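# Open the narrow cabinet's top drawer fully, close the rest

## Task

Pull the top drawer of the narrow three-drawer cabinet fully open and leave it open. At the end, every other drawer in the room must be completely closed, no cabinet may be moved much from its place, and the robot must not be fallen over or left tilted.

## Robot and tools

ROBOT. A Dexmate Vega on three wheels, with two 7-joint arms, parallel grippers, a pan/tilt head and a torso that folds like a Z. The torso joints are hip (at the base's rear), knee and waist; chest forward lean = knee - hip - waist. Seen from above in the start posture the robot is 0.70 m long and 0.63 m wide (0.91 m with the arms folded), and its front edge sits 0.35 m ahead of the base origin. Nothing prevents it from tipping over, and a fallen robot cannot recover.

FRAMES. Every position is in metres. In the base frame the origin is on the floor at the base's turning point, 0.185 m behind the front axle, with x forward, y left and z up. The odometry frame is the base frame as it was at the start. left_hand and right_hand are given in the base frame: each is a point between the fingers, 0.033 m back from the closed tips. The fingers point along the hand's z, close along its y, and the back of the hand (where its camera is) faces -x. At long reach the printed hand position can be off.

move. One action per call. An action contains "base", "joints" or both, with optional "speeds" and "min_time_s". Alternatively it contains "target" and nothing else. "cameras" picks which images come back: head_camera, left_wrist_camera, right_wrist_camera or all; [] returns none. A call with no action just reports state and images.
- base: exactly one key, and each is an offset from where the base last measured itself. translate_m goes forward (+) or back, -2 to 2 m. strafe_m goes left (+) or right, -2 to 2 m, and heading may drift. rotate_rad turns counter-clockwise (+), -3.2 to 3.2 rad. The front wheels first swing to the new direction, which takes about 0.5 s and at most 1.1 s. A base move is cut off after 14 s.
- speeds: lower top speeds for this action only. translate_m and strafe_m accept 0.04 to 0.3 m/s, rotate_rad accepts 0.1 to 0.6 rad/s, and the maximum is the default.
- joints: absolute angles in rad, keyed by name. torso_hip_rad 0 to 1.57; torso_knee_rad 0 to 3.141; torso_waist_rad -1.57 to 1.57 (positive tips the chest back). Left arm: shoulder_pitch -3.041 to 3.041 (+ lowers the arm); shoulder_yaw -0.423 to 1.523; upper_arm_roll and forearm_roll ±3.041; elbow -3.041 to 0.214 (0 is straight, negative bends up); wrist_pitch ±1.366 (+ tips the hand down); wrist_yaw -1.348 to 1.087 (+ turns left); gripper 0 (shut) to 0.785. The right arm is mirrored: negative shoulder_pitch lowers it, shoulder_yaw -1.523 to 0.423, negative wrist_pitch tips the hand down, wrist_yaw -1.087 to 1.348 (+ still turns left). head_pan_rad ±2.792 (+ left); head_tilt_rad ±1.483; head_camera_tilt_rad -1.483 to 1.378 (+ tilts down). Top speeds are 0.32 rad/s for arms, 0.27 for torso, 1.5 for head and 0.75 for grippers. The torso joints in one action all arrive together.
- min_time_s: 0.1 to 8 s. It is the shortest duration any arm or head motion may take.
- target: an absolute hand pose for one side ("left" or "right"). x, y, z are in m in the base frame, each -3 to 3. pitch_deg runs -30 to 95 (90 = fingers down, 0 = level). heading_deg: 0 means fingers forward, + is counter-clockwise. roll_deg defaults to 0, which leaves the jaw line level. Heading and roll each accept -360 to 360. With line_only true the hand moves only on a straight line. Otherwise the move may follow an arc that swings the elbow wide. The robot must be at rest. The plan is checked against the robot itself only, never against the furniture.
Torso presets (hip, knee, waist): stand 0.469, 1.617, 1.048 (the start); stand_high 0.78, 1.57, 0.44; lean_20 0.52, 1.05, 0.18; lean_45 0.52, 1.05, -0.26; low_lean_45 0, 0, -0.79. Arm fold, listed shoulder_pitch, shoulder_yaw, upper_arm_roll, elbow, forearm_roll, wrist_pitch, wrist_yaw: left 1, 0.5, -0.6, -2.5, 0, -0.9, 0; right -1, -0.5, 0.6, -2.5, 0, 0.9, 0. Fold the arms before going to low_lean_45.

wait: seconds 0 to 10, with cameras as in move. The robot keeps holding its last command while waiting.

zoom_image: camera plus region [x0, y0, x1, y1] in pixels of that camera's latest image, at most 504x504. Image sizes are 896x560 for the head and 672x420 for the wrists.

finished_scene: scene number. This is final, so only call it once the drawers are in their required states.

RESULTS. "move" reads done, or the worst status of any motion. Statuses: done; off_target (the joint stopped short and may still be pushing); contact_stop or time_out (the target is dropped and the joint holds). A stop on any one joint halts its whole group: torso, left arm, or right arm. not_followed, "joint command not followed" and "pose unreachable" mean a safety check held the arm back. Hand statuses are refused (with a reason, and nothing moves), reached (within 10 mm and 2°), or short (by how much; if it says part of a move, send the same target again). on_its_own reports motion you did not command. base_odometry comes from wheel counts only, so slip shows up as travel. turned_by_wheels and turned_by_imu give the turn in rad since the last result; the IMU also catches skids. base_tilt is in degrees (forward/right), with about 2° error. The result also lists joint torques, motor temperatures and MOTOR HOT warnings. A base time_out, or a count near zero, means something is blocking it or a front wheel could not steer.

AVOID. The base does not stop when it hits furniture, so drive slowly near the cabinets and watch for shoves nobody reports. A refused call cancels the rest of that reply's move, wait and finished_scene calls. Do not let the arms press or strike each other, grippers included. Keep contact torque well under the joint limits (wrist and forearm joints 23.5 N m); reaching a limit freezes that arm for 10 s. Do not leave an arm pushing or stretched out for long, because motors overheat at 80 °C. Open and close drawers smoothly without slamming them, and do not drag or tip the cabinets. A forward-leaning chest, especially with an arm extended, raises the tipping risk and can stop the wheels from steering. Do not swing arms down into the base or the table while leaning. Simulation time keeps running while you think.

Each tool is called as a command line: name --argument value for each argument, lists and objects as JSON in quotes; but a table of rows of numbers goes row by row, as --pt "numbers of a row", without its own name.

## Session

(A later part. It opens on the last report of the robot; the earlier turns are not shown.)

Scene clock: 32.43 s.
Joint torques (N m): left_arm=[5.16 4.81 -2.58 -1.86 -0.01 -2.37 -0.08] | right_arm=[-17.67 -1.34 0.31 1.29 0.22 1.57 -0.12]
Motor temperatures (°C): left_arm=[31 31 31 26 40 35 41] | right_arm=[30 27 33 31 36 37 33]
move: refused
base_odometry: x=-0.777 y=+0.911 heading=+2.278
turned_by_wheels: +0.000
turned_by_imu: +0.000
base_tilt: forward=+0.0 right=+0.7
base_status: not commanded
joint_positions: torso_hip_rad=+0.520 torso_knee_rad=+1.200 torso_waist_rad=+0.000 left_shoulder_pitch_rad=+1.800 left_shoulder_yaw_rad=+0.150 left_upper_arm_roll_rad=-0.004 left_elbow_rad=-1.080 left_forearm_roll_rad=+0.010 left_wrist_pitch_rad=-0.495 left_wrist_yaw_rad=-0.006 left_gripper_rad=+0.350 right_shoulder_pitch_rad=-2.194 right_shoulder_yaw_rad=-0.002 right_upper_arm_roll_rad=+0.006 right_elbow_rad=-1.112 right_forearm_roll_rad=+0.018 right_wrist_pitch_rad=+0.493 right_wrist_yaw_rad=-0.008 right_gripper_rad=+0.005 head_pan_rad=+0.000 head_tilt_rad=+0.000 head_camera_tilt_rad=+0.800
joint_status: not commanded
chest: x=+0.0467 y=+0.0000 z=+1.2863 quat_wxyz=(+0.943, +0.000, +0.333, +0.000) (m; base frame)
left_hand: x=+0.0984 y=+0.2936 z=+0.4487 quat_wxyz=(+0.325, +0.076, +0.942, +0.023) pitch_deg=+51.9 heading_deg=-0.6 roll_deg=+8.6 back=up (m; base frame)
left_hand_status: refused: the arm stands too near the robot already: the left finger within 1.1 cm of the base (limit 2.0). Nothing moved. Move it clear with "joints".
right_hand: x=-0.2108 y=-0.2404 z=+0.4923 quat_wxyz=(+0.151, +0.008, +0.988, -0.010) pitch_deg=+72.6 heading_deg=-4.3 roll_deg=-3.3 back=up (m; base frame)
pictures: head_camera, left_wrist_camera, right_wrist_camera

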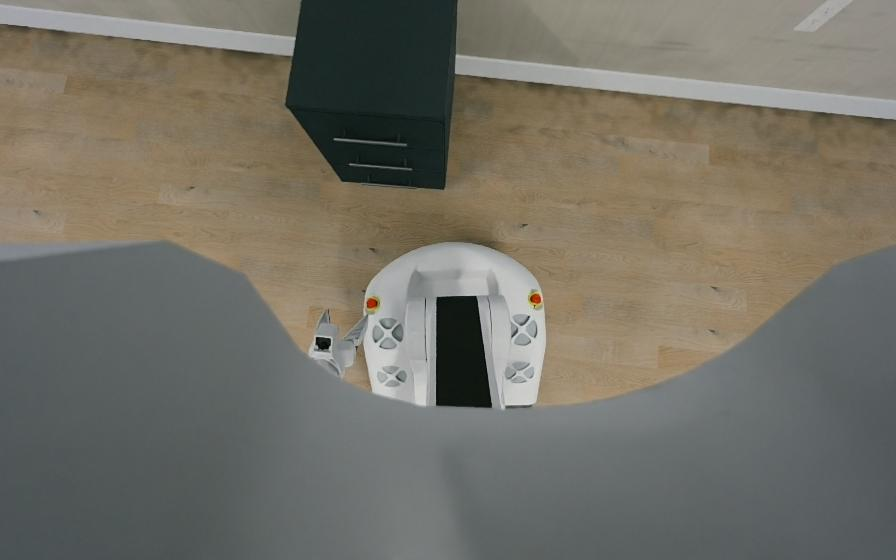

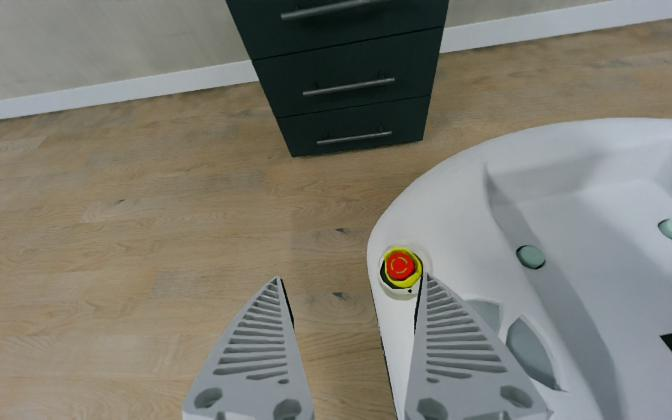

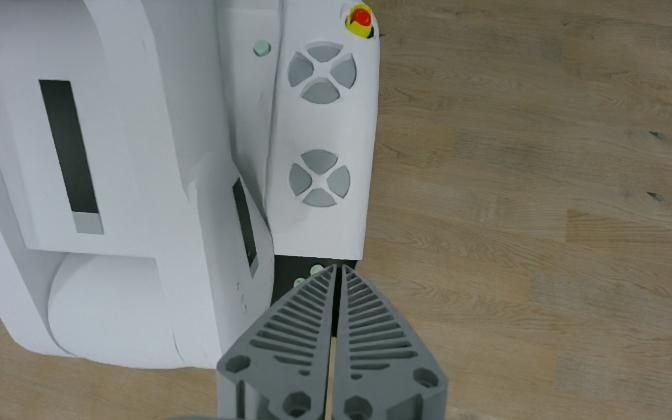

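move --joints '{"left_shoulder_pitch_rad": 1.1,"torso_hip_rad":0.22,"torso_knee_rad":0.9,"torso_waist_rad":0.0,"right_shoulder_pitch_rad":-1.6,"head_camera_tilt_rad":0.3}' --cameras '[]'

move --target '{"side":"left","x":0.62,"y":0.255,"z":0.45,"pitch_deg":25,"heading_deg":0,"roll_deg":90}'

Scene clock: 36.43 s.
Joint torques (N m): left_arm=[-39.29 2.19 -1.42 -12.08 -0.62 -5.19 0.47] | right_arm=[5.37 1.63 -2.25 -3.85 0.08 3.13 0.3]
Motor temperatures (°C): left_arm=[31 31 31 26 40 36 41] | right_arm=[30 27 33 31 36 37 33]
move: done
base_odometry: x=-0.777 y=+0.911 heading=+2.278
turned_by_wheels: +0.000
turned_by_imu: +0.001
base_tilt: forward=+0.1 right=+0.7
base_status: not commanded
joint_positions: torso_hip_rad=+0.220 torso_knee_rad=+0.900 torso_waist_rad=+0.000 left_shoulder_pitch_rad=+1.105 left_shoulder_yaw_rad=+0.150 left_upper_arm_roll_rad=-0.004 left_elbow_rad=-1.079 left_forearm_roll_rad=+0.010 left_wrist_pitch_rad=-0.494 left_wrist_yaw_rad=-0.006 left_gripper_rad=+0.350 right_shoulder_pitch_rad=-1.602 right_shoulder_yaw_rad=-0.002 right_upper_arm_roll_rad=+0.006 right_elbow_rad=-1.112 right_forearm_roll_rad=+0.018 right_wrist_pitch_rad=+0.493 right_wrist_yaw_rad=-0.008 right_gripper_rad=+0.005 head_pan_rad=+0.000 head_tilt_rad=+0.000 head_camera_tilt_rad=+0.300
joint_status: all done
chest: x=+0.1124 y=+0.0000 z=+1.1848 quat_wxyz=(+0.943, +0.000, +0.334, +0.000) (m; base frame)
left_hand: x=+0.6881 y=+0.2938 z=+0.5738 quat_wxyz=(+0.626, +0.064, +0.776, +0.047) pitch_deg=+12.2 heading_deg=-0.4 roll_deg=+9.0 back=up (m; base frame)
right_hand: x=+0.3412 y=-0.2407 z=+0.3820 quat_wxyz=(+0.432, +0.011, +0.902, -0.007) pitch_deg=+38.8 heading_deg=-1.7 roll_deg=-0.2 back=up (m; base frame)
pictures: none
ARM HIT: the robot struck its own base or body hard.
No camera images: "cameras" was empty.

Scene clock: 41.47 s.
Joint torques (N m): left_arm=[22.75 -2.21 9.98 14.98 -2.11 0.9 -10.35] | right_arm=[6.09 -1.57 -2.9 -3.32 0 2.3 0.25]
Motor temperatures (°C): left_arm=[31 31 31 26 40 36 42] | right_arm=[30 27 33 31 36 37 33]
move: done
base_odometry: x=-0.777 y=+0.911 heading=+2.278
turned_by_wheels: +0.000
turned_by_imu: -0.001
base_tilt: forward=+0.1 right=+0.8
base_status: not commanded
joint_positions: torso_hip_rad=+0.220 torso_knee_rad=+0.900 torso_waist_rad=+0.001 left_shoulder_pitch_rad=+1.085 left_shoulder_yaw_rad=+0.293 left_upper_arm_roll_rad=+0.407 left_elbow_rad=-1.042 left_forearm_roll_rad=+1.101 left_wrist_pitch_rad=+0.180 left_wrist_yaw_rad=+0.399 left_gripper_rad=+0.350 right_shoulder_pitch_rad=-1.600 right_shoulder_yaw_rad=-0.002 right_upper_arm_roll_rad=+0.006 right_elbow_rad=-1.112 right_forearm_roll_rad=+0.018 right_wrist_pitch_rad=+0.493 right_wrist_yaw_rad=-0.008 right_gripper_rad=+0.005 head_pan_rad=+0.000 head_tilt_rad=+0.000 head_camera_tilt_rad=+0.300
joint_status: not commanded
chest: x=+0.1117 y=+0.0000 z=+1.1850 quat_wxyz=(+0.943, +0.000, +0.333, +0.000) (m; base frame)
left_hand: x=+0.6226 y=+0.2552 z=+0.4540 quat_wxyz=(+0.384, +0.593, +0.596, +0.381) pitch_deg=+24.5 heading_deg=+0.0 roll_deg=+89.6 (m; base frame)
left_hand_status: reached (straight line, planned for 3.8 s): 5 mm and 0.6 deg off.
right_hand: x=+0.3429 y=-0.2407 z=+0.3830 quat_wxyz=(+0.434, +0.011, +0.901, -0.007) pitch_deg=+38.6 heading_deg=-1.7 roll_deg=-0.2 back=up (m; base frame)
pictures: head_camera, left_wrist_camera, right_wrist_camera

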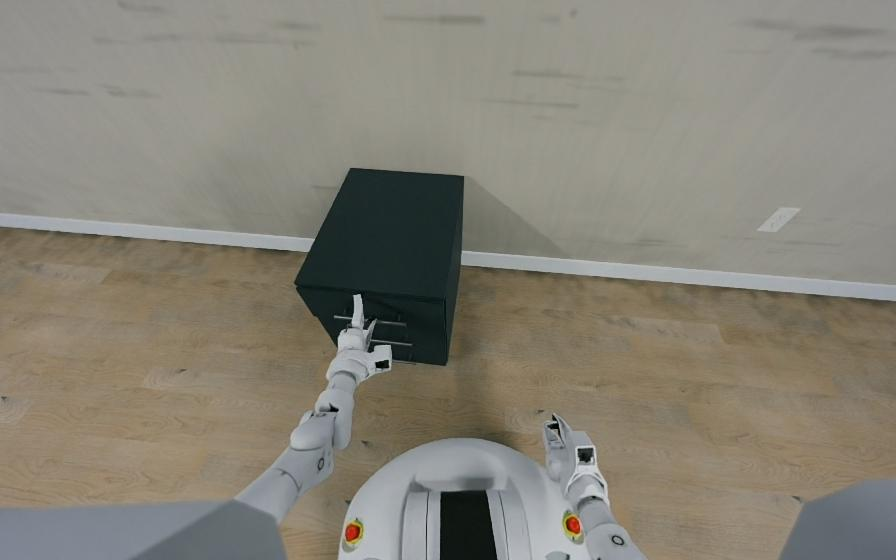

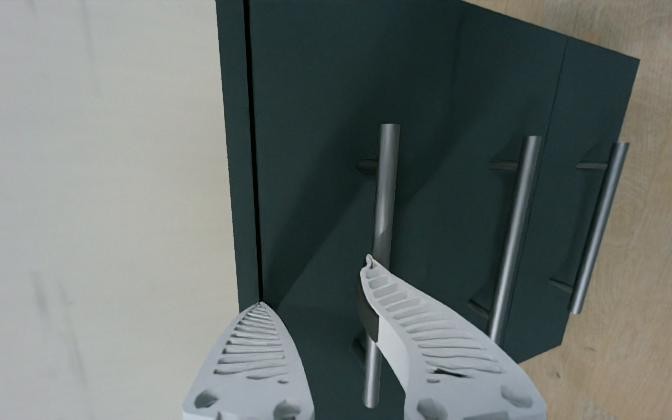

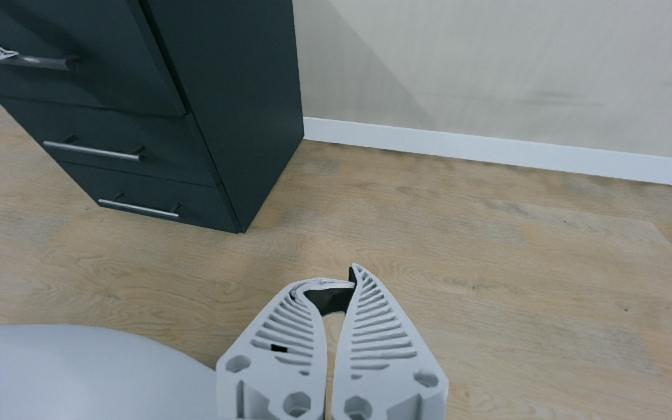

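move --target '{"side":"left","x":0.56,"y":0.255,"z":0.455,"pitch_deg":25,"heading_deg":0,"roll_deg":90}' --cameras '[]'

move --joints '{"right_shoulder_pitch_rad": -1.2}'

Scene clock: 43.87 s.
Joint torques (N m): left_arm=[26.91 0.22 6.4 10.8 -2.18 -1.54 -9.25] | right_arm=[5.42 -0.22 -2.63 -3.64 -0.14 2.52 0.27]
Motor temperatures (°C): left_arm=[32 31 31 26 40 36 44] | right_arm=[30 27 33 31 36 37 33]
move: done
base_odometry: x=-0.777 y=+0.911 heading=+2.278
turned_by_wheels: +0.000
turned_by_imu: +0.000
base_tilt: forward=+0.1 right=+0.7
base_status: not commanded
joint_positions: torso_hip_rad=+0.220 torso_knee_rad=+0.900 torso_waist_rad=+0.001 left_shoulder_pitch_rad=+1.253 left_shoulder_yaw_rad=+0.329 left_upper_arm_roll_rad=+0.392 left_elbow_rad=-1.201 left_forearm_roll_rad=+1.112 left_wrist_pitch_rad=+0.223 left_wrist_yaw_rad=+0.419 left_gripper_rad=+0.350 right_shoulder_pitch_rad=-1.600 right_shoulder_yaw_rad=-0.002 right_upper_arm_roll_rad=+0.006 right_elbow_rad=-1.112 right_forearm_roll_rad=+0.018 right_wrist_pitch_rad=+0.493 right_wrist_yaw_rad=-0.008 right_gripper_rad=+0.005 head_pan_rad=+0.000 head_tilt_rad=+0.000 head_camera_tilt_rad=+0.300
joint_status: not commanded
chest: x=+0.1117 y=+0.0000 z=+1.1850 quat_wxyz=(+0.943, +0.000, +0.333, +0.000) (m; base frame)
left_hand: x=+0.5635 y=+0.2552 z=+0.4574 quat_wxyz=(+0.382, +0.595, +0.595, +0.382) pitch_deg=+24.6 heading_deg=+0.0 roll_deg=-90.0 (m; base frame)
left_hand_status: reached (straight line, planned for 0.9 s): 4 mm and 0.4 deg off.
right_hand: x=+0.3429 y=-0.2407 z=+0.3830 quat_wxyz=(+0.434, +0.011, +0.901, -0.007) pitch_deg=+38.6 heading_deg=-1.7 roll_deg=-0.2 back=up (m; base frame)
pictures: none
No camera images: "cameras" was empty.

Scene clock: 46.67 s.
Joint torques (N m): left_arm=[29.03 0.83 6.66 10.4 -2.11 -2.08 -9.09] | right_arm=[17.51 -0.25 -2.46 -5.82 -0.1 2.75 0.37]
Motor temperatures (°C): left_arm=[32 31 31 26 40 36 45] | right_arm=[30 27 33 31 36 37 33]
move: done
base_odometry: x=-0.777 y=+0.911 heading=+2.278
turned_by_wheels: +0.000
turned_by_imu: +0.000
base_tilt: forward=+0.1 right=+0.7
base_status: not commanded
joint_positions: torso_hip_rad=+0.220 torso_knee_rad=+0.900 torso_waist_rad=+0.001 left_shoulder_pitch_rad=+1.257 left_shoulder_yaw_rad=+0.329 left_upper_arm_roll_rad=+0.391 left_elbow_rad=-1.205 left_forearm_roll_rad=+1.113 left_wrist_pitch_rad=+0.224 left_wrist_yaw_rad=+0.419 left_gripper_rad=+0.350 right_shoulder_pitch_rad=-1.204 right_shoulder_yaw_rad=-0.002 right_upper_arm_roll_rad=+0.006 right_elbow_rad=-1.112 right_forearm_roll_rad=+0.018 right_wrist_pitch_rad=+0.493 right_wrist_yaw_rad=-0.008 right_gripper_rad=+0.005 head_pan_rad=+0.000 head_tilt_rad=+0.000 head_camera_tilt_rad=+0.300
joint_status: all done
chest: x=+0.1117 y=+0.0000 z=+1.1850 quat_wxyz=(+0.943, +0.000, +0.333, +0.000) (m; base frame)
left_hand: x=+0.5621 y=+0.2552 z=+0.4575 quat_wxyz=(+0.382, +0.595, +0.595, +0.382) pitch_deg=+24.6 heading_deg=+0.0 roll_deg=-90.0 (m; base frame)
right_hand: x=+0.6344 y=-0.2407 z=+0.5342 quat_wxyz=(+0.602, +0.012, +0.798, -0.005) pitch_deg=+15.9 heading_deg=-1.3 roll_deg=+0.4 back=up (m; base frame)
pictures: head_camera, left_wrist_camera, right_wrist_camera

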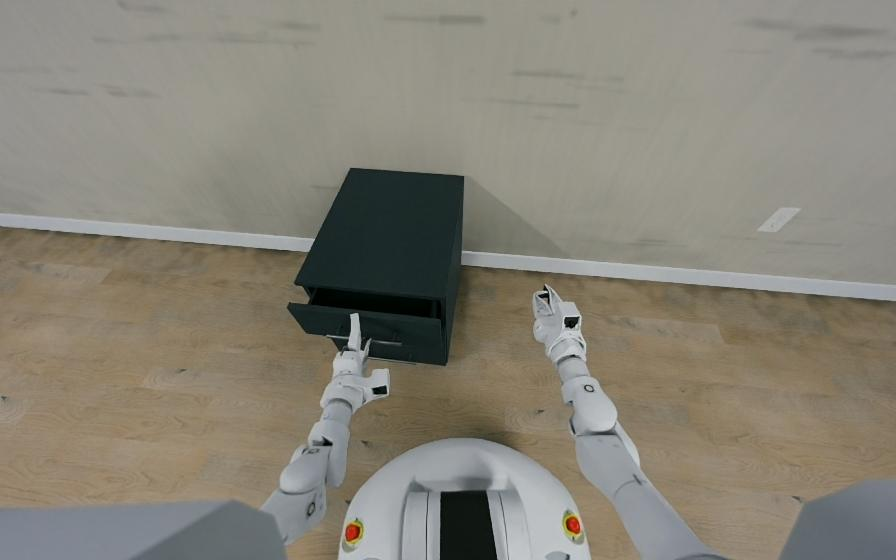

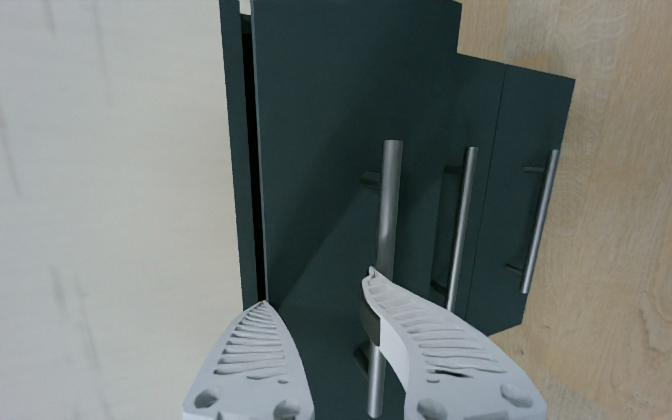

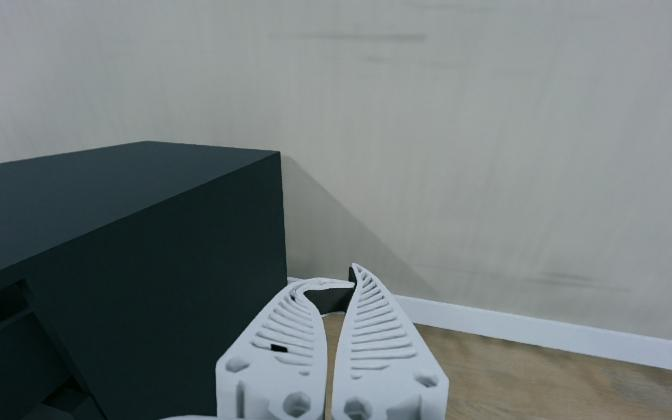

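move --base '{"translate_m": -0.25}' --speeds '{"translate_m": 0.08}' --joints '{"right_gripper_rad": 0.3}'

Scene clock: 50.87 s.
Joint torques (N m): left_arm=[25.84 -1.82 11.91 11.38 -1.96 -3.05 -9.72] | right_arm=[17.22 -0.21 -2.14 -5.27 0 2.82 0.22]
Motor temperatures (°C): left_arm=[32 31 31 27 40 36 47] | right_arm=[30 27 33 31 36 37 33]
move: done
base_odometry: x=-0.614 y=+0.721 heading=+2.278
turned_by_wheels: +0.001
turned_by_imu: +0.001
base_tilt: forward=+0.0 right=+0.8
base_status: done
joint_positions: torso_hip_rad=+0.220 torso_knee_rad=+0.900 torso_waist_rad=+0.001 left_shoulder_pitch_rad=+1.257 left_shoulder_yaw_rad=+0.330 left_upper_arm_roll_rad=+0.391 left_elbow_rad=-1.205 left_forearm_roll_rad=+1.113 left_wrist_pitch_rad=+0.224 left_wrist_yaw_rad=+0.419 left_gripper_rad=+0.350 right_shoulder_pitch_rad=-1.200 right_shoulder_yaw_rad=-0.002 right_upper_arm_roll_rad=+0.006 right_elbow_rad=-1.112 right_forearm_roll_rad=+0.018 right_wrist_pitch_rad=+0.493 right_wrist_yaw_rad=-0.008 right_gripper_rad=+0.300 head_pan_rad=+0.000 head_tilt_rad=+0.000 head_camera_tilt_rad=+0.300
joint_status: all done
chest: x=+0.1117 y=+0.0000 z=+1.1850 quat_wxyz=(+0.943, +0.000, +0.333, +0.000) (m; base frame)
left_hand: x=+0.5620 y=+0.2558 z=+0.4575 quat_wxyz=(+0.381, +0.595, +0.595, +0.382) pitch_deg=+24.6 heading_deg=+0.1 roll_deg=-89.9 (m; base frame)
right_hand: x=+0.6370 y=-0.2406 z=+0.5363 quat_wxyz=(+0.604, +0.012, +0.797, -0.005) pitch_deg=+15.7 heading_deg=-1.3 roll_deg=+0.4 back=up (m; base frame)
pictures: head_camera, left_wrist_camera, right_wrist_camera

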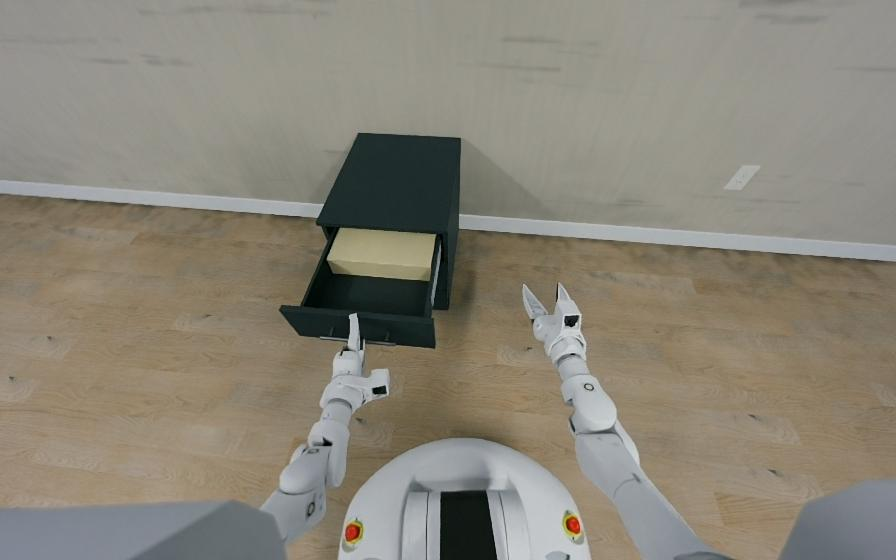

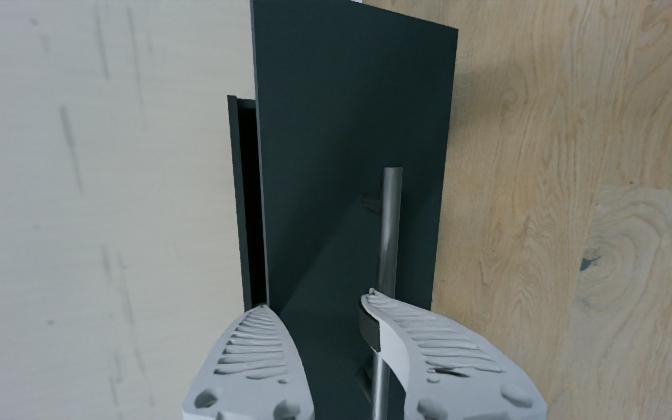

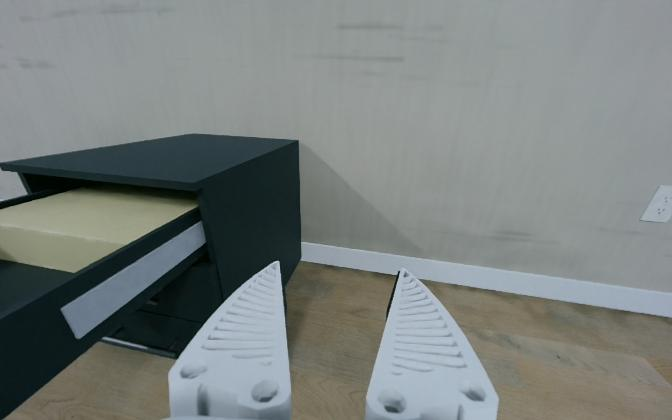

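move --base '{"translate_m": -0.2}' --speeds '{"translate_m": 0.06}'

Scene clock: 54.93 s.
Joint torques (N m): left_arm=[-1.72 0.76 -0.57 -4.21 0.28 0.05 0.74] | right_arm=[17.52 -0.43 -2.3 -6.12 0.13 3.22 0.08]
Motor temperatures (°C): left_arm=[32 31 31 27 40 36 47] | right_arm=[30 27 33 31 36 37 33]
move: done
base_odometry: x=-0.484 y=+0.570 heading=+2.279
turned_by_wheels: +0.001
turned_by_imu: +0.002
base_tilt: forward=+0.1 right=+0.8
base_status: done
joint_positions: torso_hip_rad=+0.220 torso_knee_rad=+0.900 torso_waist_rad=+0.000 left_shoulder_pitch_rad=+1.258 left_shoulder_yaw_rad=+0.329 left_upper_arm_roll_rad=+0.392 left_elbow_rad=-1.203 left_forearm_roll_rad=+1.112 left_wrist_pitch_rad=+0.223 left_wrist_yaw_rad=+0.415 left_gripper_rad=+0.350 right_shoulder_pitch_rad=-1.200 right_shoulder_yaw_rad=-0.002 right_upper_arm_roll_rad=+0.006 right_elbow_rad=-1.112 right_forearm_roll_rad=+0.018 right_wrist_pitch_rad=+0.493 right_wrist_yaw_rad=-0.008 right_gripper_rad=+0.300 head_pan_rad=+0.000 head_tilt_rad=+0.000 head_camera_tilt_rad=+0.300
joint_status: not commanded
chest: x=+0.1124 y=+0.0000 z=+1.1848 quat_wxyz=(+0.943, +0.000, +0.333, +0.000) (m; base frame)
left_hand: x=+0.5599 y=+0.2552 z=+0.4543 quat_wxyz=(+0.379, +0.597, +0.597, +0.380) pitch_deg=+25.1 heading_deg=+0.0 roll_deg=-90.0 (m; base frame)
right_hand: x=+0.6369 y=-0.2406 z=+0.5354 quat_wxyz=(+0.604, +0.012, +0.797, -0.005) pitch_deg=+15.8 heading_deg=-1.3 roll_deg=+0.4 back=up (m; base frame)
pictures: head_camera, left_wrist_camera, right_wrist_camera

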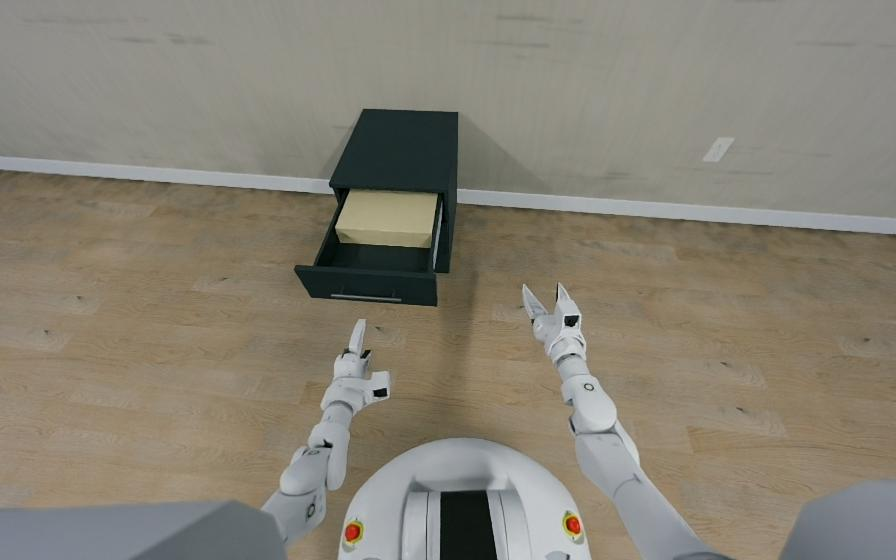

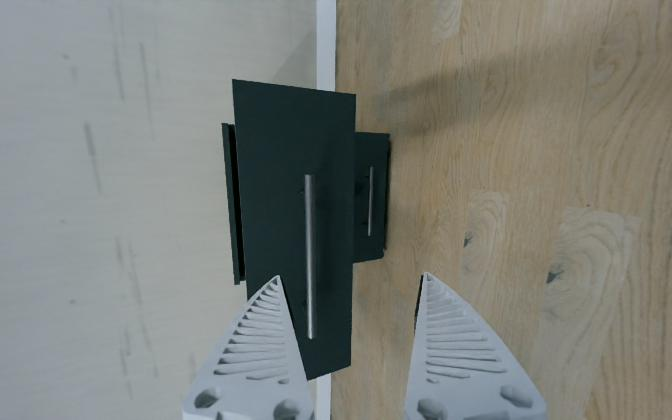

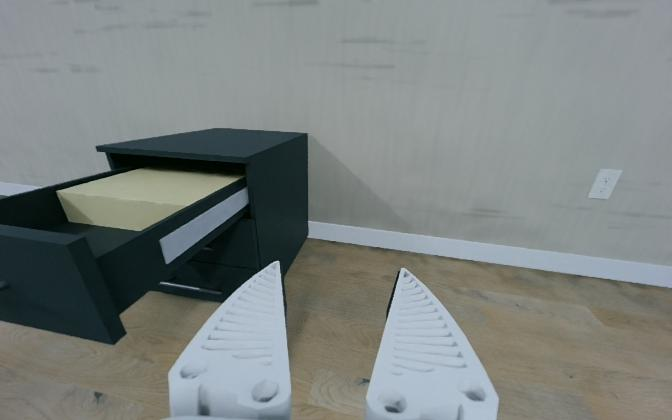

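finished_scene --scene 1

The scene is finished: the task was done.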